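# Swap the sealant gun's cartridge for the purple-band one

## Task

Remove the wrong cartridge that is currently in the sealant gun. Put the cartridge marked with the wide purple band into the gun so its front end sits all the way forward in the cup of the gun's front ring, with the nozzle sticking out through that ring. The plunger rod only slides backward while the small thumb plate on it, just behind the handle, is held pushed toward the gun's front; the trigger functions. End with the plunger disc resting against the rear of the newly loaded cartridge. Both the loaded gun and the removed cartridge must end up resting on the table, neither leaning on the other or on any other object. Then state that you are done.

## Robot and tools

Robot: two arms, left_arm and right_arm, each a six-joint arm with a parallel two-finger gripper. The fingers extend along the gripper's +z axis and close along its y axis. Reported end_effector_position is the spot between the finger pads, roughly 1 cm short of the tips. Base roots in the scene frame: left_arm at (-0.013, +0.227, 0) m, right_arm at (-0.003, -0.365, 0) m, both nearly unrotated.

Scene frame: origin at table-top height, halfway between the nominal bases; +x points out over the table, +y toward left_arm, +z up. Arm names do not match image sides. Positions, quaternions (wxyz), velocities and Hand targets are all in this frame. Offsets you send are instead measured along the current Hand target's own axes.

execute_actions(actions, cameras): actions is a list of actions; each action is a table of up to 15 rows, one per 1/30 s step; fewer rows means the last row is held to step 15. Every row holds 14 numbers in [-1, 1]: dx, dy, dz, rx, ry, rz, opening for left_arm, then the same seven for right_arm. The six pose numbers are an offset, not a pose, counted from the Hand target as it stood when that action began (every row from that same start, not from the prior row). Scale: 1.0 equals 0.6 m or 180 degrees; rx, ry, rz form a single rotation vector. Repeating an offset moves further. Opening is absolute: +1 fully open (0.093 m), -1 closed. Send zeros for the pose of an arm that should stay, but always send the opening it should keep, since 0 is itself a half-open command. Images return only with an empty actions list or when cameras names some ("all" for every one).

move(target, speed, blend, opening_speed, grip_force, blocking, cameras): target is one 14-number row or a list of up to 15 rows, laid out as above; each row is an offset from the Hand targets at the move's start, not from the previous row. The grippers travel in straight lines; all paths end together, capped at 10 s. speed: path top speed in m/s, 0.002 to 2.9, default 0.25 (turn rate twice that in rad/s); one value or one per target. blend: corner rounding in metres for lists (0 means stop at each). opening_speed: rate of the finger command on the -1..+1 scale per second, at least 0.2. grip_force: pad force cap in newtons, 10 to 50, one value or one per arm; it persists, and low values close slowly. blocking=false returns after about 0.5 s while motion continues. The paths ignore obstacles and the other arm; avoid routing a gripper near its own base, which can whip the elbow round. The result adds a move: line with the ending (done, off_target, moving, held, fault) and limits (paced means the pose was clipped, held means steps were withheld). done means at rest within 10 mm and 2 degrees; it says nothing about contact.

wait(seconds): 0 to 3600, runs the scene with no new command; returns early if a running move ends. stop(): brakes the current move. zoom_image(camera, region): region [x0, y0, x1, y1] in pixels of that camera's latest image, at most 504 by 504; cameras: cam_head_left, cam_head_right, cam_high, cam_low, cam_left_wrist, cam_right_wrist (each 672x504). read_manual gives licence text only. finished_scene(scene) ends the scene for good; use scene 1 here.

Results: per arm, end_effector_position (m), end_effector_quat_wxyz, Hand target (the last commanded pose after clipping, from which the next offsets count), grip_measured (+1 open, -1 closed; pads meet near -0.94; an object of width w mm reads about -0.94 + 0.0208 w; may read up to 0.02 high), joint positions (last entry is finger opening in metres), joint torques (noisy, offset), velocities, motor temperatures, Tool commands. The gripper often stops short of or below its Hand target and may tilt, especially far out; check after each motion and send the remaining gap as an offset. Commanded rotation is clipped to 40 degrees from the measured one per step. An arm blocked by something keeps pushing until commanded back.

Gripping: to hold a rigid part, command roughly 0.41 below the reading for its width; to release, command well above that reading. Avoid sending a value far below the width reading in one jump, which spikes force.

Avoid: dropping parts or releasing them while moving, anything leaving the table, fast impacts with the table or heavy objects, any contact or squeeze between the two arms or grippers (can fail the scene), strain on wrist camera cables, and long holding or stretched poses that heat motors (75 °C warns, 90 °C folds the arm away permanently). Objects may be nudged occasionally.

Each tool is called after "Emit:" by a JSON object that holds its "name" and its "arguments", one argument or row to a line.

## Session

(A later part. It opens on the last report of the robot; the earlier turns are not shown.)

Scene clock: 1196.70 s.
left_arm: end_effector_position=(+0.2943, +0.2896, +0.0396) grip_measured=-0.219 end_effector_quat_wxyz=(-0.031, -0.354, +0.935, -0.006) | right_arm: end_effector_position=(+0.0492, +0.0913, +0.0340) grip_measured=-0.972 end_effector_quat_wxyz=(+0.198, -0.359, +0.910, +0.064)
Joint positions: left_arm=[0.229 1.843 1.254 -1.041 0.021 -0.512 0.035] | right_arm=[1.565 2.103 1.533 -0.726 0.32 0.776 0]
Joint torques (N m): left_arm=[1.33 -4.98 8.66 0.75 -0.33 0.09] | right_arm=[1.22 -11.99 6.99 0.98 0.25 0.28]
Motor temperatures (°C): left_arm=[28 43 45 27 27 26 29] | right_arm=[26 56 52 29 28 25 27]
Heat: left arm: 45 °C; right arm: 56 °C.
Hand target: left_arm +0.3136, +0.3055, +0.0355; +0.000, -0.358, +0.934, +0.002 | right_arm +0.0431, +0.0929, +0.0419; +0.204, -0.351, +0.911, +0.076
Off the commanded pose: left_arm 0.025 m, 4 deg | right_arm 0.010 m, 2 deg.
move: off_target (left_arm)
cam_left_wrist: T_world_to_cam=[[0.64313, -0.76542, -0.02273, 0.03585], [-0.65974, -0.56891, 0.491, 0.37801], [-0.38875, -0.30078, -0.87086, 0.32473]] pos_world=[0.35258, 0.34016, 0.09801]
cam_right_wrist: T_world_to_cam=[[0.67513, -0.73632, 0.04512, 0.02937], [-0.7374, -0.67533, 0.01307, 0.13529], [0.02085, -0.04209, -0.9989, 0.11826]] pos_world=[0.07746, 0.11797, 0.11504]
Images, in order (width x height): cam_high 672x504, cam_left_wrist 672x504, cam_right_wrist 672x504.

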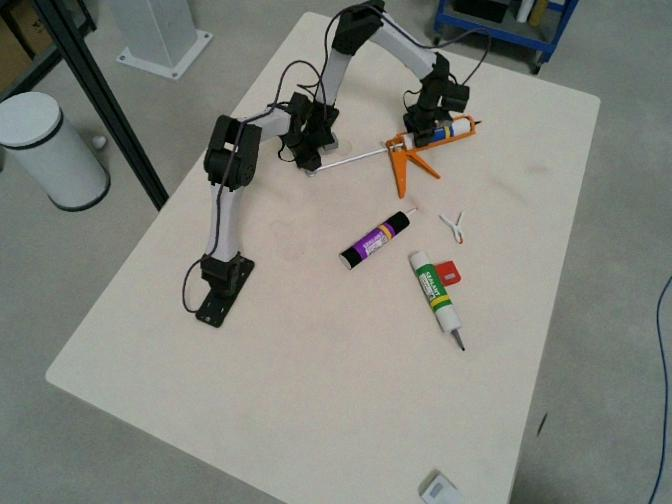

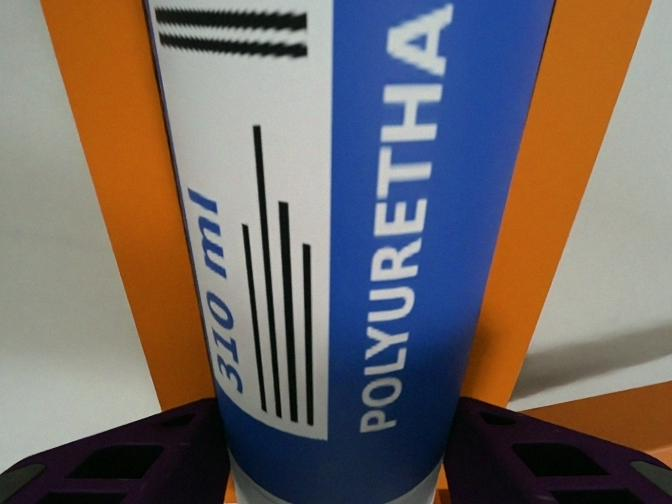

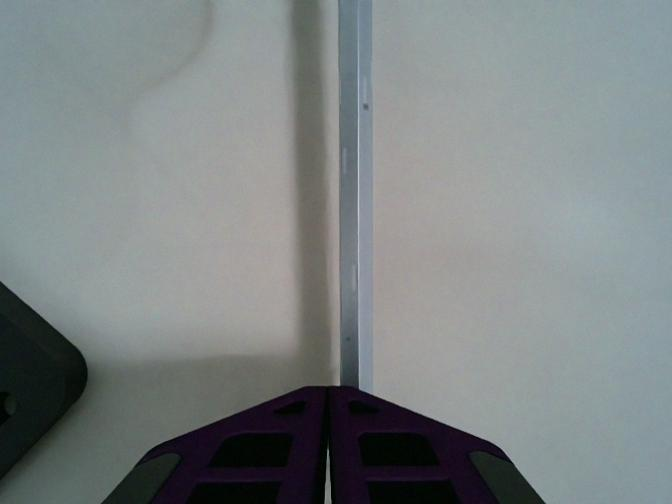

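Emit:
{"name": "move", "arguments": {
  "target": [
    [-0.03,0,0,0,0,0,-0.8,-0.021,0,-0.045,0,0,0,0.3],
    [-0.03,0,0,0,0,0,-0.8,-0.061,-0.024,-0.008,0,0,0,0.3],
    [-0.03,0,0,0,0,0,-0.8,-0.037,-0.024,0.0415,0,0,0,0.3],
    [-0.03,0,0,0,0,0,-0.8,-0.037,-0.024,0.0415,0,0,0,-1]
  ],
  "speed": 0.15,
  "cameras": ["cam_right_wrist"]
}}

Emit:
{"name": "move", "arguments": {
  "target": [-0.06,0,0,0,0,0,-0.8,0.04,0,-0.02,0,0,0,-1],
  "speed": 0.06,
  "cameras": ["cam_left_wrist","cam_right_wrist","cam_high"]
}}

Emit:
{"name": "zoom_image", "arguments": {
  "camera": "cam_high",
  "region": [370, 90, 490, 210]
}}

Scene clock: 1216.17 s.
left_arm: end_effector_position=(+0.3130, +0.3039, +0.0398) grip_measured=-0.219 end_effector_quat_wxyz=(-0.022, -0.356, +0.934, -0.009) | right_arm: end_effector_position=(+0.0792, +0.0986, +0.0316) grip_measured=-0.972 end_effector_quat_wxyz=(+0.206, -0.344, +0.914, +0.070)
Joint positions: left_arm=[0.26 1.903 1.335 -1.044 0.023 -0.486 0.035] | right_arm=[1.499 2.121 1.542 -0.68 0.315 0.737 0]
Joint torques (N m): left_arm=[0.9 -5.59 8.36 0.63 -0.34 0.08] | right_arm=[0.21 -9.69 8.1 1.12 0.03 -0.13]
Motor temperatures (°C): left_arm=[28 42 45 27 27 26 30] | right_arm=[26 60 50 30 28 25 27]
Heat: left arm: 45 °C; right arm: 60 °C.
Hand target: left_arm +0.3270, +0.3176, +0.0356; +0.000, -0.358, +0.934, +0.002 | right_arm +0.0755, +0.1027, +0.0289; +0.204, -0.351, +0.911, +0.076
Off the commanded pose: left_arm 0.020 m, 3 deg | right_arm 0.006 m, 1 deg.
move: off_target (left_arm)
cam_right_wrist: T_world_to_cam=[[0.65366, -0.75611, 0.03197, 0.01871], [-0.75629, -0.65418, -0.00843, 0.16247], [0.02729, -0.01867, -0.99945, 0.11272]] pos_world=[0.10757, 0.12253, 0.11343]

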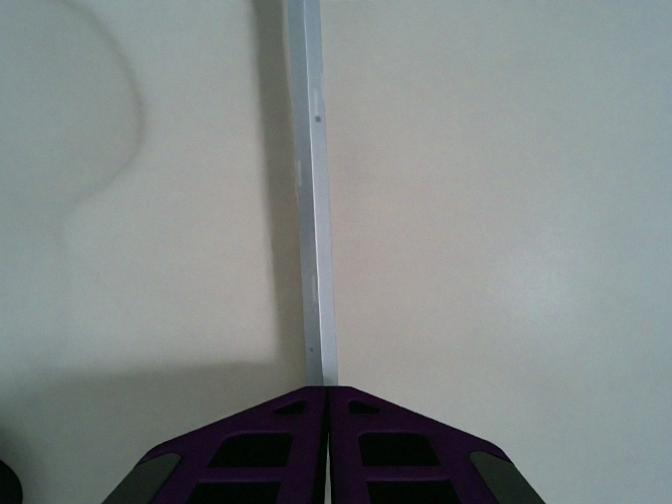

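Scene clock: 1217.90 s.
left_arm: end_effector_position=(+0.3274, +0.3159, +0.0396) grip_measured=-0.217 end_effector_quat_wxyz=(-0.050, -0.350, +0.935, -0.013) | right_arm: end_effector_position=(+0.0707, +0.0940, +0.0262) grip_measured=-0.972 end_effector_quat_wxyz=(+0.221, -0.348, +0.908, +0.077)
Joint positions: left_arm=[0.289 2.015 1.489 -1.142 0.035 -0.443 0.035] | right_arm=[1.527 2.095 1.465 -0.61 0.344 0.744 0]
Joint torques (N m): left_arm=[1.87 -6.45 9.66 0.93 -0.49 0.09] | right_arm=[1.73 -12.44 6.13 0.63 -0.04 0.28]
Motor temperatures (°C): left_arm=[28 42 45 27 27 26 30] | right_arm=[26 61 50 29 28 25 27]
Heat: left arm: 45 °C; right arm: 61 °C.
Hand target: left_arm +0.3538, +0.3416, +0.0356; +0.000, -0.358, +0.934, +0.002 | right_arm +0.0556, +0.0848, +0.0295; +0.204, -0.351, +0.911, +0.076
Off the commanded pose: left_arm 0.037 m, 6 deg | right_arm 0.018 m, 2 deg.
move: off_target (left_arm, right_arm)
cam_left_wrist: T_world_to_cam=[[0.63637, -0.77109, -0.02141, 0.0386], [-0.64855, -0.54986, 0.52635, 0.4037], [-0.41763, -0.32107, -0.85, 0.36051]] pos_world=[0.38782, 0.36749, 0.09477]
cam_right_wrist: T_world_to_cam=[[0.66151, -0.74918, 0.03357, 0.01967], [-0.748, -0.66236, -0.04227, 0.15405], [0.0539, 0.00285, -0.99854, 0.10352]] pos_world=[0.09664, 0.11648, 0.10922]
Images, in order (width x height): cam_high 672x504, cam_left_wrist 672x504, cam_right_wrist 672x504.

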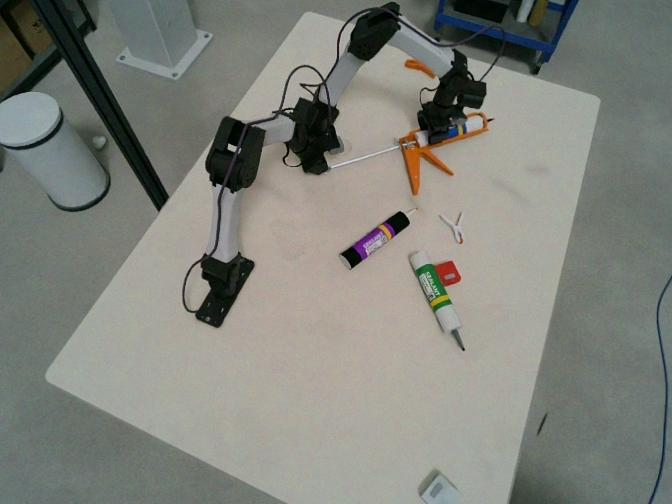

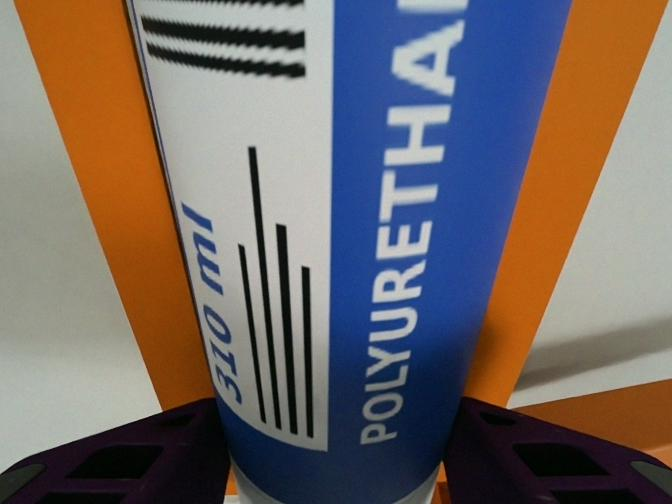

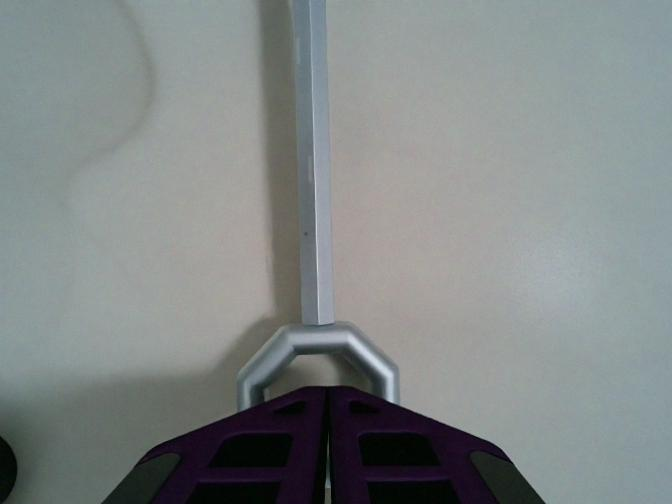

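Scaled by 4.200 from the camera's image (finer frame: 960x720).

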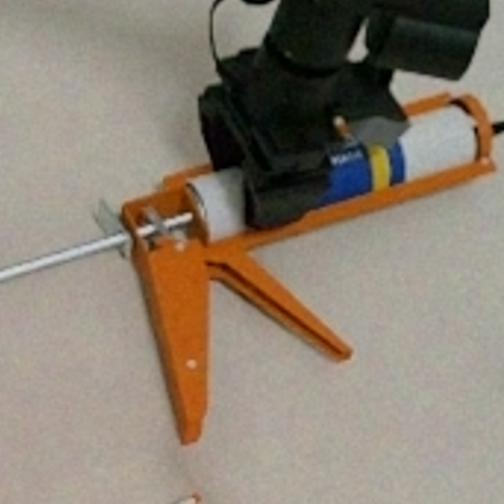

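Emit:
{"name": "move", "arguments": {
  "target": [
    [0.046,0,0,0,0,0,-0.8,-0.021,0,-0.045,0,0,0,0.3],
    [0.046,0,0,0,0,0,-0.8,-0.112,0.003,-0.003,0,0,0,0.3],
    [0.046,0,0,0,0,0,-0.8,-0.085,0.003,0.055,0,0,0,0.3],
    [0.046,0,0,0,0,0,-0.8,-0.085,0.003,0.055,0,0,0,-1]
  ],
  "speed": 0.15,
  "cameras": ["cam_right_wrist"]
}}

Scene clock: 1248.77 s.
left_arm: end_effector_position=(+0.3277, +0.3167, +0.0396) grip_measured=-0.217 end_effector_quat_wxyz=(-0.021, -0.350, +0.936, -0.012) | right_arm: end_effector_position=(+0.0970, +0.1229, +0.0227) grip_measured=-0.904 end_effector_quat_wxyz=(+0.203, -0.354, +0.910, +0.071)
Joint positions: left_arm=[0.287 1.964 1.42 -1.066 0.027 -0.446 0.035] | right_arm=[1.459 2.224 1.672 -0.696 0.294 0.677 0.002]
Joint torques (N m): left_arm=[-0.44 -8.64 4.48 0.74 -0.38 -0.16] | right_arm=[0.05 -10.51 8.4 1.15 0.07 0]
Motor temperatures (°C): left_arm=[29 42 48 28 27 26 30] | right_arm=[26 73 49 29 28 25 27]
Heat: left arm: 48 °C; right arm: 73 °C.
Hand target: left_arm +0.3333, +0.3232, +0.0356; +0.000, -0.358, +0.934, +0.002 | right_arm +0.0991, +0.1264, +0.0213; +0.204, -0.351, +0.911, +0.076
Off the commanded pose: left_arm 0.009 m, 3 deg | right_arm 0.004 m, 1 deg.
move: off_target (left_arm)
cam_right_wrist: T_world_to_cam=[[0.66954, -0.742, 0.03405, 0.02224], [-0.74237, -0.66999, -0.00259, 0.19216], [0.02474, -0.02355, -0.99942, 0.10465]] pos_world=[0.12517, 0.14772, 0.10433]

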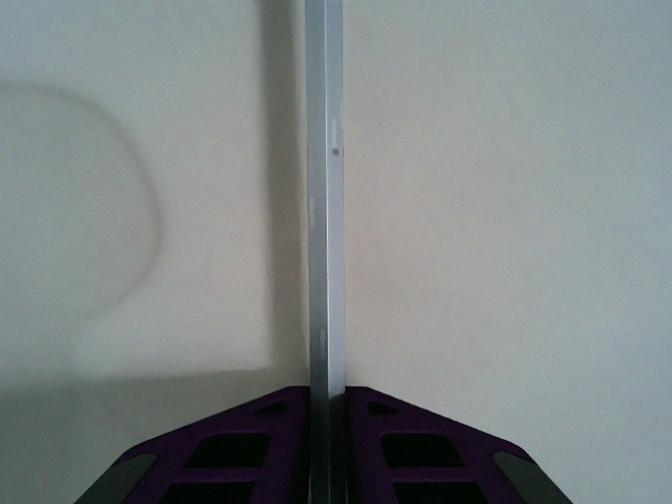

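Emit:
{"name": "move", "arguments": {
  "target": [
    [-0.06,0,0,0,0,0,-0.8,0.06,0,-0.028,0,0,0,-1]
  ],
  "speed": 0.06,
  "cameras": ["cam_high"]
}}

Emit:
{"name": "zoom_image", "arguments": {
  "camera": "cam_high",
  "region": [380, 90, 500, 190]
}}

Emit:
{"name": "move", "arguments": {
  "target": [
    [0.03,0,-0.08,0,0,0,-0.8,-0.05,0,0.025,0,0,0,-1]
  ],
  "speed": 0.08,
  "cameras": ["cam_high","cam_left_wrist","cam_low"]
}}

Emit:
{"name": "zoom_image", "arguments": {
  "camera": "cam_high",
  "region": [380, 90, 500, 190]
}}

Emit:
{"name": "zoom_image", "arguments": {
  "camera": "cam_low",
  "region": [340, 240, 500, 300]
}}

Scene clock: 1260.70 s.
left_arm: end_effector_position=(+0.3295, +0.3177, +0.0397) grip_measured=-0.217 end_effector_quat_wxyz=(-0.059, -0.348, +0.935, -0.016) | right_arm: end_effector_position=(+0.0952, +0.1211, +0.0174) grip_measured=-0.907 end_effector_quat_wxyz=(+0.228, -0.346, +0.905, +0.098)
Joint positions: left_arm=[0.295 2.041 1.525 -1.172 0.041 -0.434 0.035] | right_arm=[1.47 2.175 1.539 -0.539 0.317 0.681 0.002]
Joint torques (N m): left_arm=[2.07 -6.69 10 1.02 -0.55 0.09] | right_arm=[3.62 -14.24 5.56 0.27 0.1 0.56]
Motor temperatures (°C): left_arm=[29 44 46 28 27 26 30] | right_arm=[26 73 49 30 28 25 28]
Heat: left arm: 46 °C; right arm: 73 °C.
Hand target: left_arm +0.3600, +0.3473, +0.0356; +0.000, -0.358, +0.934, +0.002 | right_arm +0.0696, +0.0998, +0.0212; +0.204, -0.351, +0.911, +0.076
Off the commanded pose: left_arm 0.043 m, 7 deg | right_arm 0.034 m, 4 deg.
move: off_target (left_arm, right_arm)

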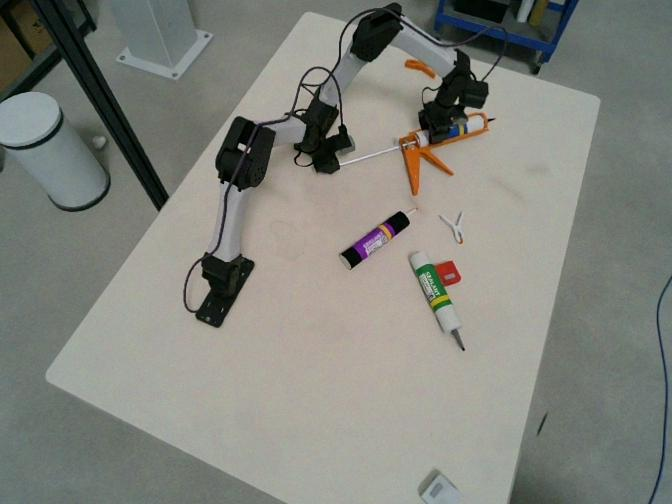

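Scaled by 4.200 from the camera's image (finer frame: 960x720).

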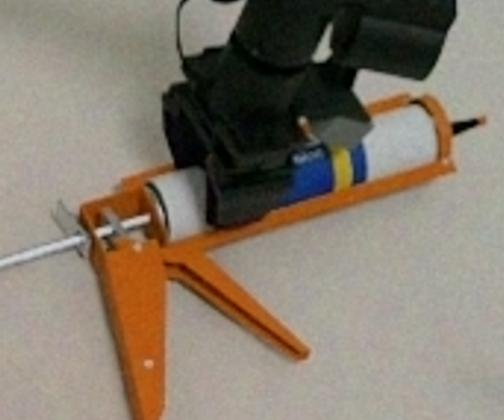

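Scene clock: 1262.17 s.
left_arm: end_effector_position=(+0.3311, +0.3184, +0.0569) grip_measured=-0.217 end_effector_quat_wxyz=(-0.056, -0.348, +0.936, -0.016) | right_arm: end_effector_position=(+0.0952, +0.1227, +0.0225) grip_measured=-0.908 end_effector_quat_wxyz=(+0.213, -0.350, +0.908, +0.085)
Joint positions: left_arm=[0.295 2.024 1.571 -1.227 0.04 -0.434 0.035] | right_arm=[1.465 2.198 1.615 -0.631 0.301 0.681 0.002]
Joint torques (N m): left_arm=[0.53 -12.44 10.43 0.18 -0.52 -0.1] | right_arm=[-0.42 -9.59 10.92 0.71 0 0.05]
Motor temperatures (°C): left_arm=[29 45 46 28 27 26 30] | right_arm=[26 73 49 29 28 25 28]
Heat: left arm: 46 °C; right arm: 73 °C.
Hand target: left_arm +0.3467, +0.3351, +0.0836; +0.000, -0.358, +0.934, +0.002 | right_arm +0.0945, +0.1223, +0.0204; +0.204, -0.351, +0.911, +0.076
Off the commanded pose: left_arm 0.035 m, 7 deg | right_arm 0.002 m, 2 deg.
move: off_target (left_arm)
cam_left_wrist: T_world_to_cam=[[0.63424, -0.77287, -0.02047, 0.03969], [-0.64543, -0.54387, 0.53631, 0.39487], [-0.42563, -0.32693, -0.84377, 0.38165]] pos_world=[0.39213, 0.3702, 0.11106]
Images, in order (width x height): cam_high 672x504, cam_low 672x504, cam_left_wrist 672x504.

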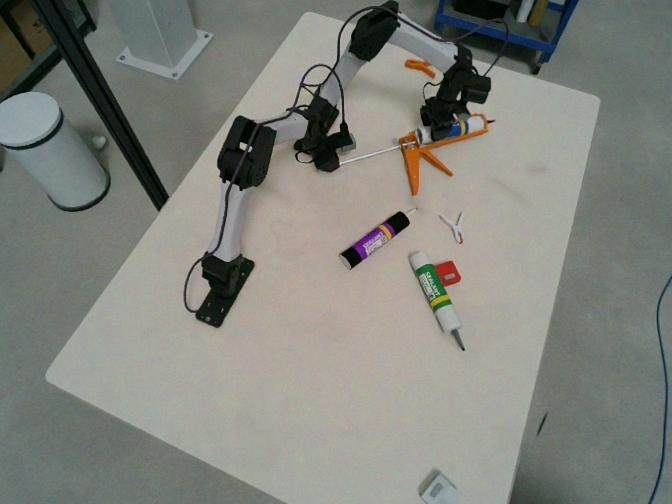

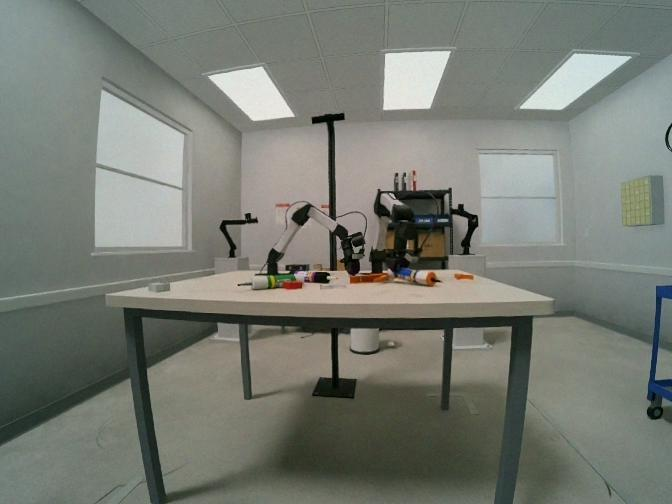

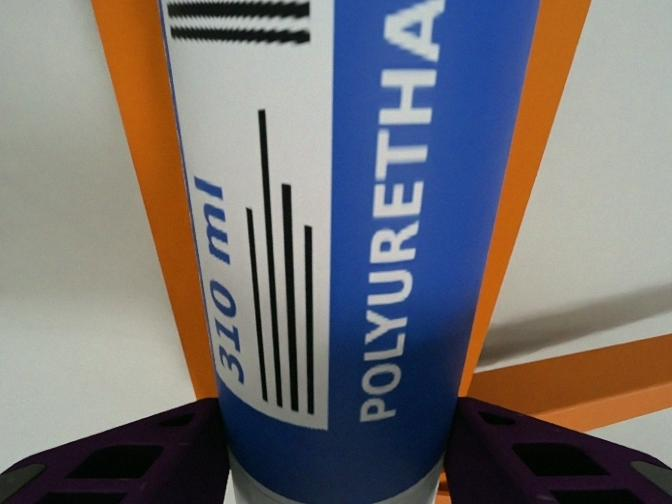

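Scaled by 4.200 from the camera's image (finer frame: 960x720).

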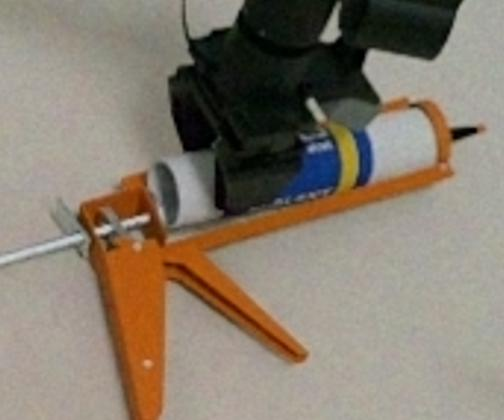

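Scaled by 3.150 from the camera's image (finer frame: 960x720).

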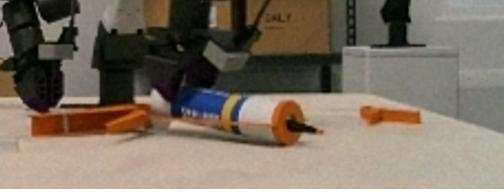

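Emit:
{"name": "move", "arguments": {
  "target": [
    [0.01,0,-0.05,0,0,0,-0.8,0,0,0,0,0,0,-1],
    [0.17,0,-0.12,0,0,0,-0.8,0,0,0,0,0,0,-1]
  ],
  "speed": 0.08,
  "blend": [0.01,0],
  "cameras": ["cam_high","cam_left_wrist"]
}}

Emit:
{"name": "zoom_image", "arguments": {
  "camera": "cam_high",
  "region": [380, 90, 500, 190]
}}

Scene clock: 1275.00 s.
left_arm: end_effector_position=(+0.2703, +0.2621, +0.1398) grip_measured=-0.217 end_effector_quat_wxyz=(-0.034, -0.353, +0.935, -0.009) | right_arm: end_effector_position=(+0.0952, +0.1224, +0.0210) grip_measured=-0.908 end_effector_quat_wxyz=(+0.213, -0.350, +0.908, +0.083)
Joint positions: left_arm=[0.159 1.679 1.461 -1.415 0.032 -0.581 0.035] | right_arm=[1.465 2.201 1.615 -0.631 0.301 0.681 0.002]
Joint torques (N m): left_arm=[-0.64 -9.85 7.38 0.15 -0.43 -0.15] | right_arm=[-0.36 -9.78 10.92 0.69 0 0.05]
Motor temperatures (°C): left_arm=[28 52 48 28 27 26 30] | right_arm=[26 71 49 29 28 25 29]
Heat: left arm: 52 °C; right arm: 71 °C.
Hand target: left_arm +0.2710, +0.2667, +0.1555; +0.000, -0.358, +0.934, +0.002 | right_arm +0.0945, +0.1223, +0.0204; +0.204, -0.351, +0.911, +0.076
Off the commanded pose: left_arm 0.016 m, 4 deg | right_arm 0.001 m, 1 deg.
move: off_target (left_arm)
cam_left_wrist: T_world_to_cam=[[0.64228, -0.76623, -0.0195, 0.03243], [-0.65853, -0.56466, 0.4975, 0.29499], [-0.39221, -0.30669, -0.86724, 0.39635]] pos_world=[0.32888, 0.31297, 0.19761]

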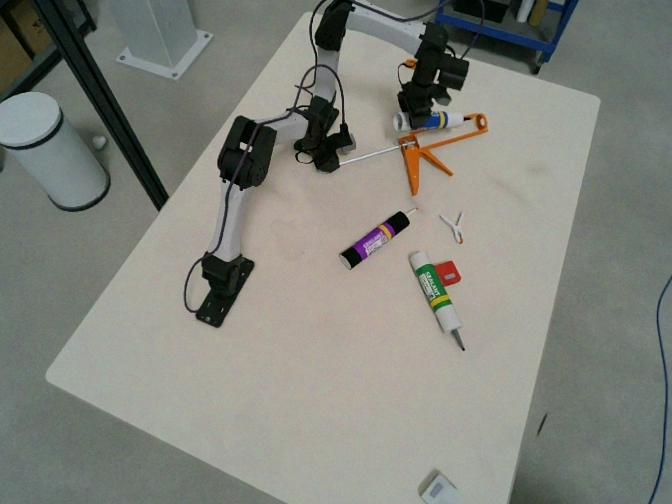

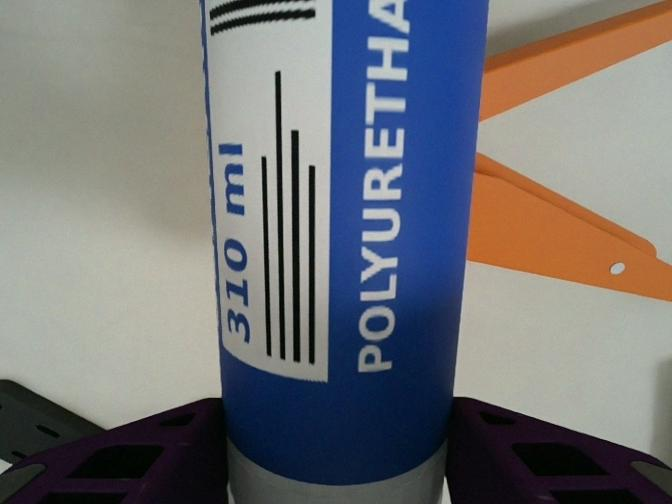

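Scaled by 4.200 from the camera's image (finer frame: 960x720).

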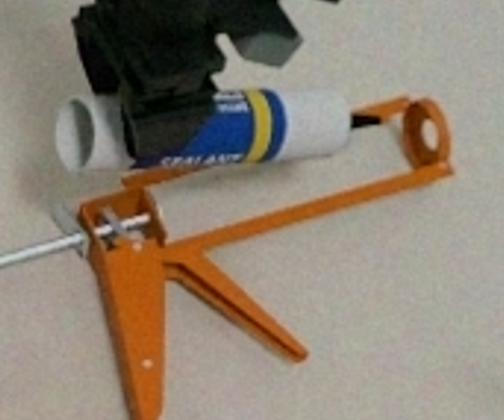

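Emit:
{"name": "move", "arguments": {
  "target": [
    [-0.038,0.219,0.1,0,0,0,-0.8,0,0,0,0,0,0,-1],
    [-0.038,0.219,0.207,0,0,0,-0.8,0,0,0,0,0,0,0.3],
    [-0.038,0.219,0.207,0,0,0,0.6,-0.056,0,-0.121,0,0,0,0.3]
  ],
  "speed": [0.2,0.08,0.1],
  "cameras": ["cam_high"]
}}

Emit:
{"name": "move", "arguments": {
  "target": [0,0,-0.2,0,0,0,0.6,0.132,-0.413,-0.28,0,0,0,0.3],
  "cameras": ["cam_high","cam_left_wrist"]
}}

Emit:
{"name": "zoom_image", "arguments": {
  "camera": "cam_high",
  "region": [330, 70, 500, 280]
}}

Scene clock: 1297.80 s.
left_arm: end_effector_position=(+0.1962, +0.3755, +0.0344) grip_measured=+0.598 end_effector_quat_wxyz=(-0.008, -0.364, +0.931, -0.001) | right_arm: end_effector_position=(+0.0922, +0.1148, +0.0680) grip_measured=+0.298 end_effector_quat_wxyz=(+0.192, -0.361, +0.911, +0.044)
Joint positions: left_arm=[0.633 1.605 0.955 -0.937 -0.002 -0.13 0.074] | right_arm=[1.47 2.198 1.829 -0.938 0.301 0.681 0.06]
Joint torques (N m): left_arm=[0.76 -4.45 6.02 0.52 -0.06 0.1] | right_arm=[0.08 -14.9 11.77 0.73 0.02 0.06]
Motor temperatures (°C): left_arm=[28 48 45 28 27 26 30] | right_arm=[26 71 51 29 28 25 29]
Heat: left arm: 48 °C; right arm: 71 °C.
Hand target: left_arm +0.1999, +0.3799, +0.0317; +0.000, -0.358, +0.934, +0.002 | right_arm +0.0940, +0.1223, +0.1004; +0.204, -0.351, +0.911, +0.076
Off the commanded pose: left_arm 0.006 m, 1 deg | right_arm 0.033 m, 4 deg.
move: off_target (right_arm); target 3's new opening was sent with left_arm's hand 0.013 m and 2 deg from that target

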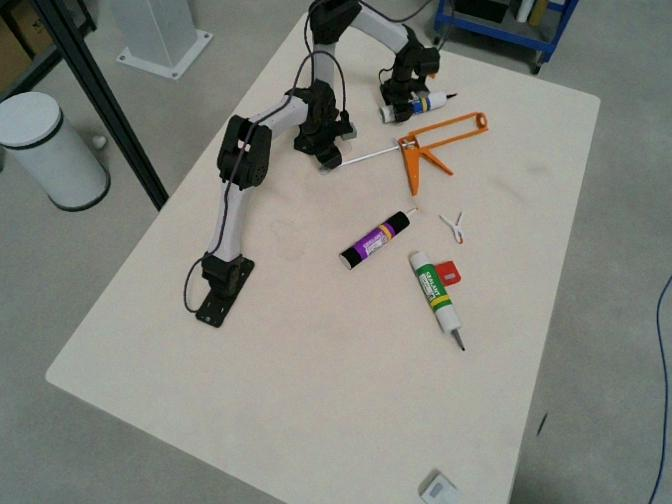

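Scene clock: 1300.87 s.
left_arm: end_effector_position=(+0.1969, +0.3760, +0.1382) grip_measured=+0.598 end_effector_quat_wxyz=(-0.022, -0.364, +0.931, -0.004) | right_arm: end_effector_position=(+0.1567, -0.1547, +0.2133) grip_measured=+0.298 end_effector_quat_wxyz=(+0.202, -0.346, +0.914, +0.069)
Joint positions: left_arm=[0.633 1.555 1.326 -1.386 -0.002 -0.13 0.074] | right_arm=[0.994 1.204 1.263 -1.217 0.128 0.25 0.06]
Joint torques (N m): left_arm=[0.61 -6.89 9.51 0.09 -0.06 0.09] | right_arm=[-0.44 -4 9.62 1.02 -0.16 -0.16]
Motor temperatures (°C): left_arm=[28 48 45 28 27 26 30] | right_arm=[26 70 51 29 28 25 29]
Heat: left arm: 48 °C; right arm: 70 °C.
Hand target: left_arm +0.2000, +0.3796, +0.1517; +0.000, -0.358, +0.934, +0.002 | right_arm +0.1538, -0.1570, +0.2200; +0.204, -0.351, +0.911, +0.076
Off the commanded pose: left_arm 0.014 m, 3 deg | right_arm 0.008 m, 1 deg.
move: off_target (left_arm)
cam_left_wrist: T_world_to_cam=[[0.65926, -0.75165, -0.01999, 0.15807], [-0.65546, -0.58753, 0.47453, 0.32288], [-0.36843, -0.29974, -0.88001, 0.39554]] pos_world=[0.25315, 0.42707, 0.19803]

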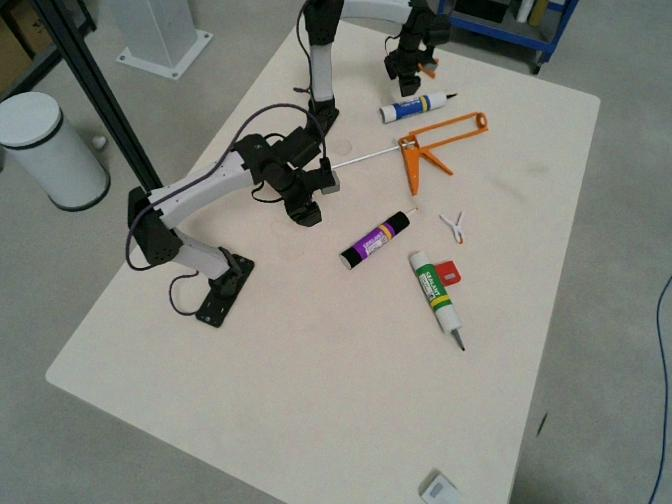

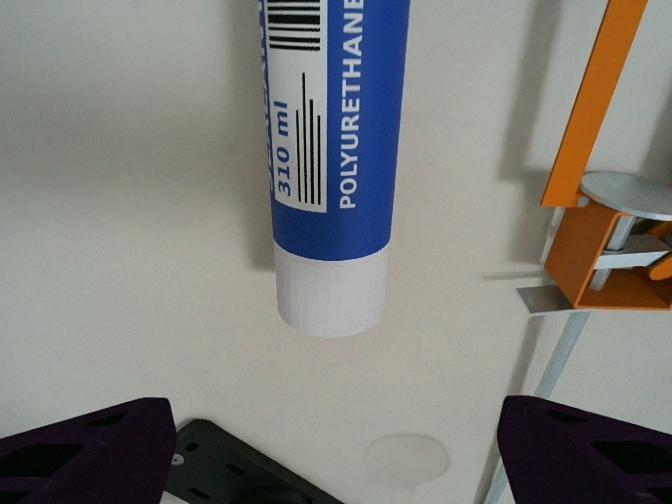

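Scaled by 2.400 from the camera's image (finer frame: 960x720).

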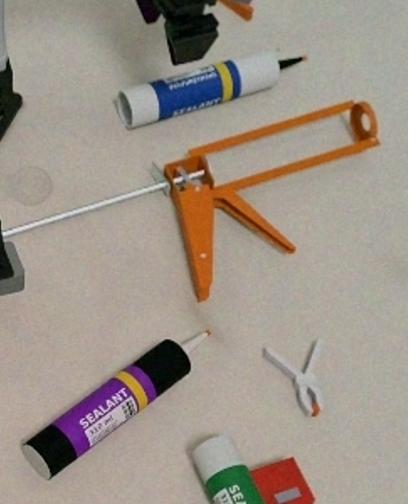

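Emit:
{"name": "move", "arguments": {
  "target": [
    [0,0,-0.05,0,0,0,0.6,0.123,-0.126,-0.112,0,0,0,0.3],
    [0.476,-0.716,0.017,0,0,-0.111,0.8,0.123,-0.126,-0.112,0,0,0,0.3]
  ],
  "cameras": ["cam_high","cam_left_wrist"]
}}

Scene clock: 1331.43 s.
left_arm: end_effector_position=(+0.2696, -0.1325, +0.1414) grip_measured=+0.798 end_effector_quat_wxyz=(-0.008, -0.505, +0.862, -0.042) | right_arm: end_effector_position=(+0.1365, -0.2786, +0.2415) grip_measured=+0.298 end_effector_quat_wxyz=(+0.198, -0.345, +0.915, +0.067)
Joint positions: left_arm=[-0.877 2.303 2.357 -1.543 0.027 -1.957 0.083] | right_arm=[0.45 0.908 1.263 -1.513 -0.093 -0.245 0.06]
Joint torques (N m): left_arm=[-0.06 -9.22 9.17 0.17 -0.39 -0.16] | right_arm=[-0.55 0.38 10.59 1 -0.34 -0.15]
Motor temperatures (°C): left_arm=[28 46 48 27 27 26 29] | right_arm=[26 58 51 30 28 25 28]
Heat: left arm: 48 °C; right arm: 58 °C.
Hand target: left_arm +0.2751, -0.1307, +0.1400; +0.000, -0.515, +0.857, +0.002 | right_arm +0.1337, -0.2769, +0.2499; +0.204, -0.351, +0.911, +0.076
Off the commanded pose: left_arm 0.006 m, 5 deg | right_arm 0.009 m, 1 deg.
joint sent to its limit (left arm) — joint 4 (wrist pitch), lower limit. The joint targets are off in position and orientation.
move: off_target (left_arm); target 2's new opening was sent with left_arm's hand 0.006 m and 5 deg from that target
cam_left_wrist: T_world_to_cam=[[0.86032, -0.50699, 0.05312, -0.30416], [-0.46637, -0.74072, 0.48357, -0.00225], [-0.20582, -0.4408, -0.87369, 0.20925]] pos_world=[0.30369, -0.06364, 0.20006]

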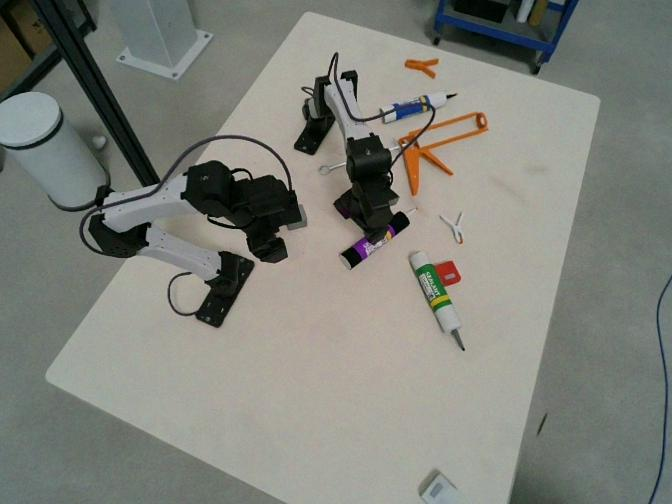

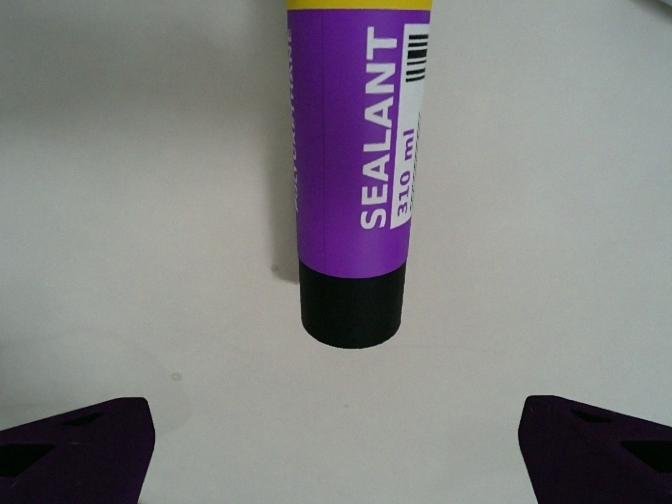

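Emit:
{"name": "move", "arguments": {
  "target": [0.047,-0.0115,0.092,0,0,0,0.8,0,0,0,0,0,0,0.3],
  "cameras": ["cam_left_wrist"]
}}

Scene clock: 1355.03 s.
left_arm: end_effector_position=(+0.2639, -0.1596, +0.0860) grip_measured=+0.798 end_effector_quat_wxyz=(-0.012, -0.507, +0.862, -0.003) | right_arm: end_effector_position=(+0.1365, -0.2786, +0.2415) grip_measured=+0.298 end_effector_quat_wxyz=(+0.198, -0.345, +0.915, +0.067)
Joint positions: left_arm=[-0.923 2.481 2.452 -1.538 0.024 -2.005 0.083] | right_arm=[0.45 0.908 1.263 -1.513 -0.093 -0.245 0.06]
Joint torques (N m): left_arm=[-0.16 -10.26 9.2 0.03 -0.36 -0.17] | right_arm=[-0.57 0.35 10.54 1 -0.33 -0.16]
Motor temperatures (°C): left_arm=[28 51 49 27 27 26 29] | right_arm=[26 53 53 29 28 25 28]
Heat: left arm: 51 °C; right arm: 53 °C.
Hand target: left_arm +0.2678, -0.1587, +0.0847; +0.000, -0.515, +0.857, +0.002 | right_arm +0.1337, -0.2769, +0.2499; +0.204, -0.351, +0.911, +0.076
Off the commanded pose: left_arm 0.004 m, 2 deg | right_arm 0.009 m, 1 deg.
move: done
cam_left_wrist: T_world_to_cam=[[0.86192, -0.50664, -0.02012, -0.30407], [-0.44279, -0.77144, 0.45697, -0.00708], [-0.24705, -0.38496, -0.88925, 0.16883]] pos_world=[0.30066, -0.09453, 0.14724]

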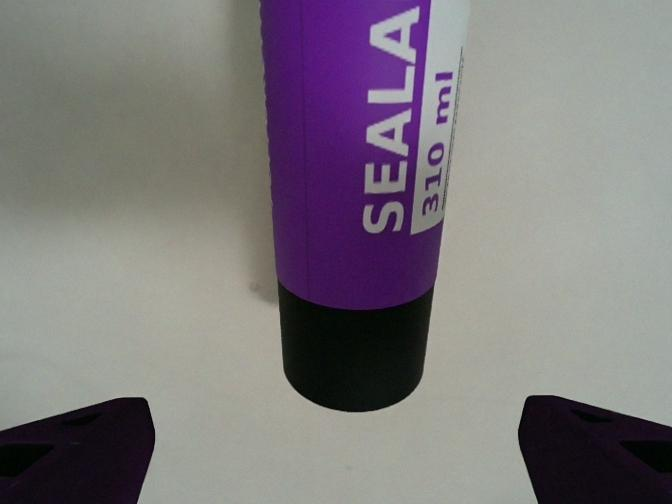

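Emit:
{"name": "move", "arguments": {
  "target": [
    [0,-0.008,0.084,0,0,0.01,0.8,0,0,0,0,0,0,0.3],
    [0,-0.008,0.084,0,0,0.01,-0.8,0,0,0,0,0,0,0.3],
    [0,-0.008,-0.09,0,0,0.01,-0.8,0,0,0,0,0,0,0.3]
  ],
  "speed": 0.12,
  "cameras": ["cam_left_wrist","cam_low","cam_high"]
}}

Emit:
{"name": "zoom_image", "arguments": {
  "camera": "cam_low",
  "region": [240, 200, 440, 300]
}}

Emit:
{"name": "zoom_image", "arguments": {
  "camera": "cam_high",
  "region": [300, 90, 500, 280]
}}

Scene clock: 1375.00 s.
left_arm: end_effector_position=(+0.2669, -0.1625, +0.0908) grip_measured=-0.248 end_effector_quat_wxyz=(-0.011, -0.502, +0.865, -0.014) | right_arm: end_effector_position=(+0.1365, -0.2786, +0.2415) grip_measured=+0.298 end_effector_quat_wxyz=(+0.198, -0.345, +0.915, +0.067)
Joint positions: left_arm=[-0.921 2.478 2.466 -1.532 0.024 -1.992 0.033] | right_arm=[0.45 0.908 1.263 -1.513 -0.093 -0.245 0.06]
Joint torques (N m): left_arm=[0.14 -17.78 10.19 -0.05 -0.34 0.03] | right_arm=[-0.55 0.36 10.55 1.01 -0.33 -0.16]
Heat: left arm: 53 °C; right arm: 53 °C.
Hand target: left_arm +0.2721, -0.1611, +0.1387; +0.000, -0.501, +0.865, +0.002 | right_arm +0.1337, -0.2769, +0.2499; +0.204, -0.351, +0.911, +0.076
Off the commanded pose: left_arm 0.048 m, 2 deg | right_arm 0.009 m, 1 deg.
joint sent to its limit (left arm) — joint 4 (wrist pitch), lower limit. The joint targets are off in position and orientation.
move: off_target (left_arm)
cam_left_wrist: T_world_to_cam=[[0.85657, -0.51603, 0.00136, -0.31012], [-0.45739, -0.75801, 0.46498, -0.00489], [-0.23891, -0.39892, -0.88532, 0.16802]] pos_world=[0.30355, -0.09671, 0.15145]
Images, in order (width x height): cam_high 672x504, cam_low 672x504, cam_left_wrist 672x504.

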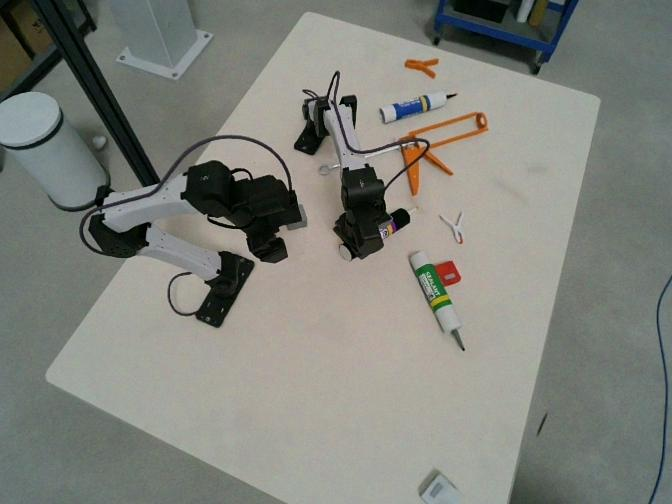

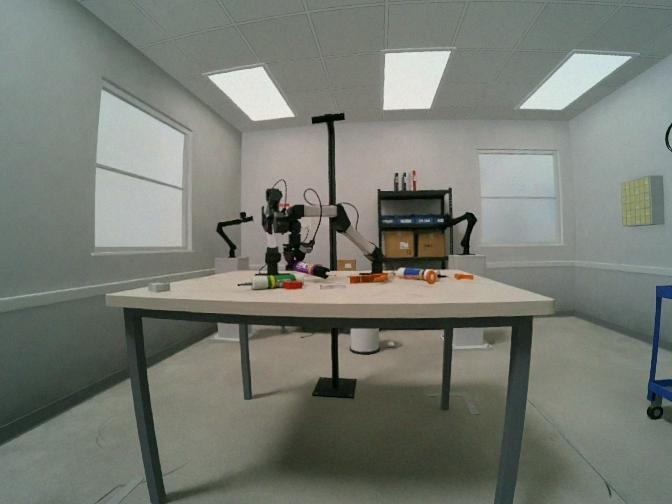

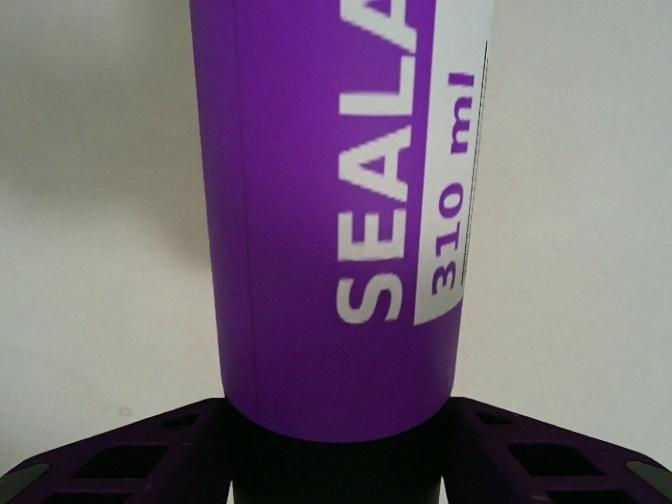

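Scaled by 2.520 from the camera's image (finer frame: 960x720).

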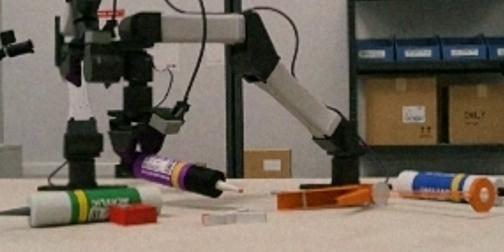

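Scaled by 2.520 from the camera's image (finer frame: 960x720).

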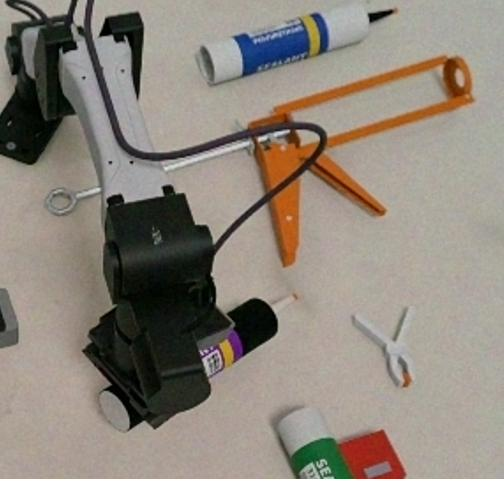

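Emit:
{"name": "move", "arguments": {
  "target": [
    [-0.045,0.126,-0.102,0,0,0,-0.8,0,0,0,0,0,0,0.3],
    [-0.173,0.238,-0.12,0,0,0,-0.8,0,0,0,0,0,0,0.3],
    [-0.541,0.382,-0.12,0,0,0.092,-0.8,0,0,0,0,0,0,0.3]
  ],
  "blend": [0.02,0.03,0],
  "speed": 0.15,
  "cameras": ["cam_left_wrist","cam_high","cam_low"]
}}

Emit:
{"name": "zoom_image", "arguments": {
  "camera": "cam_high",
  "region": [340, 60, 500, 200]
}}

Emit:
{"name": "zoom_image", "arguments": {
  "camera": "cam_low",
  "region": [300, 200, 500, 300]
}}

Scene clock: 1411.93 s.
left_arm: end_effector_position=(+0.2306, +0.2282, +0.1978) grip_measured=-0.247 end_effector_quat_wxyz=(+0.004, -0.378, +0.926, -0.015) | right_arm: end_effector_position=(+0.1365, -0.2786, +0.2415) grip_measured=+0.298 end_effector_quat_wxyz=(+0.198, -0.345, +0.915, +0.067)
Joint positions: left_arm=[0.039 1.476 1.492 -1.567 0.026 -0.754 0.033] | right_arm=[0.45 0.908 1.263 -1.513 -0.093 -0.245 0.06]
Joint torques (N m): left_arm=[0.64 -6.39 8.94 0.37 -0.38 0.11] | right_arm=[-0.53 0.43 10.58 1 -0.34 -0.15]
Motor temperatures (°C): left_arm=[28 80 47 27 27 26 30] | right_arm=[26 47 54 30 28 25 27]
Heat: left arm: 80 °C; right arm: 54 °C. Fold the left arm in close to its base, or ease its load, before you think long.
Hand target: left_arm +0.2349, +0.2343, +0.2119; +0.000, -0.371, +0.928, +0.002 | right_arm +0.1337, -0.2769, +0.2499; +0.204, -0.351, +0.911, +0.076
Off the commanded pose: left_arm 0.016 m, 2 deg | right_arm 0.009 m, 1 deg.
MOTOR HOT: joint 2 (shoulder) of the left arm reports 80 °C; the controller's stop level is 90 °C. To cool a motor, set the load down, stop pushing, or move to a pose that needs little force.
joint read past its limit (left arm) — joint 4 (wrist pitch), lower limit.
joint sent to its limit (left arm) — joint 4 (wrist pitch), lower limit. The joint targets are off in position and orientation.
move: off_target (left_arm)
cam_left_wrist: T_world_to_cam=[[0.6824, -0.73075, 0.01826, 0.00824], [-0.66226, -0.60748, 0.43862, 0.24312], [-0.30943, -0.31141, -0.89849, 0.40877]] pos_world=[0.28187, 0.28101, 0.26048]
Images, in order (width x height): cam_high 672x504, cam_low 672x504, cam_left_wrist 672x504.

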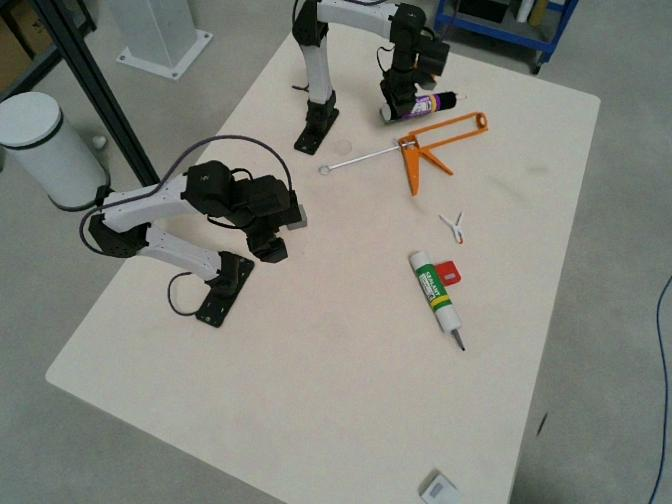

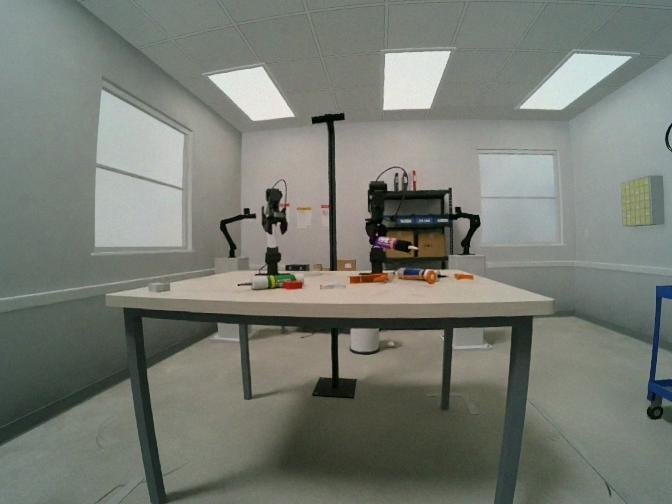

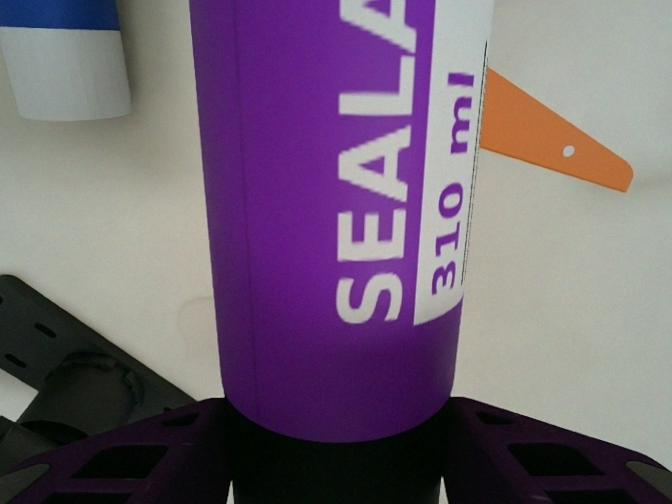

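Scaled by 3.150 from the camera's image (finer frame: 960x720).

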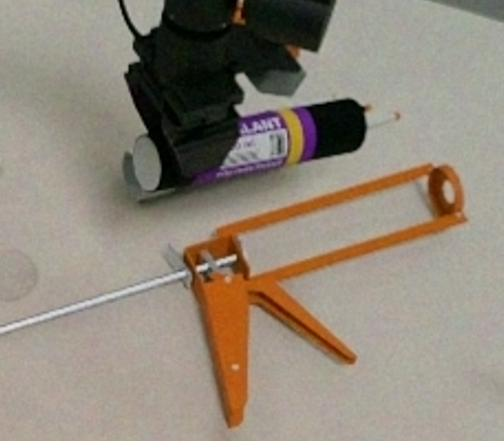

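Scaled by 2.520 from the camera's image (finer frame: 960x720).

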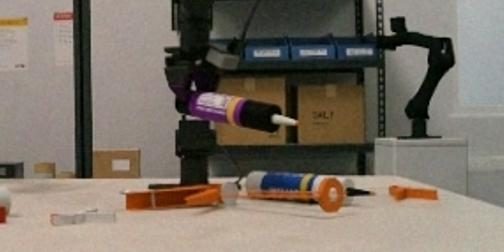

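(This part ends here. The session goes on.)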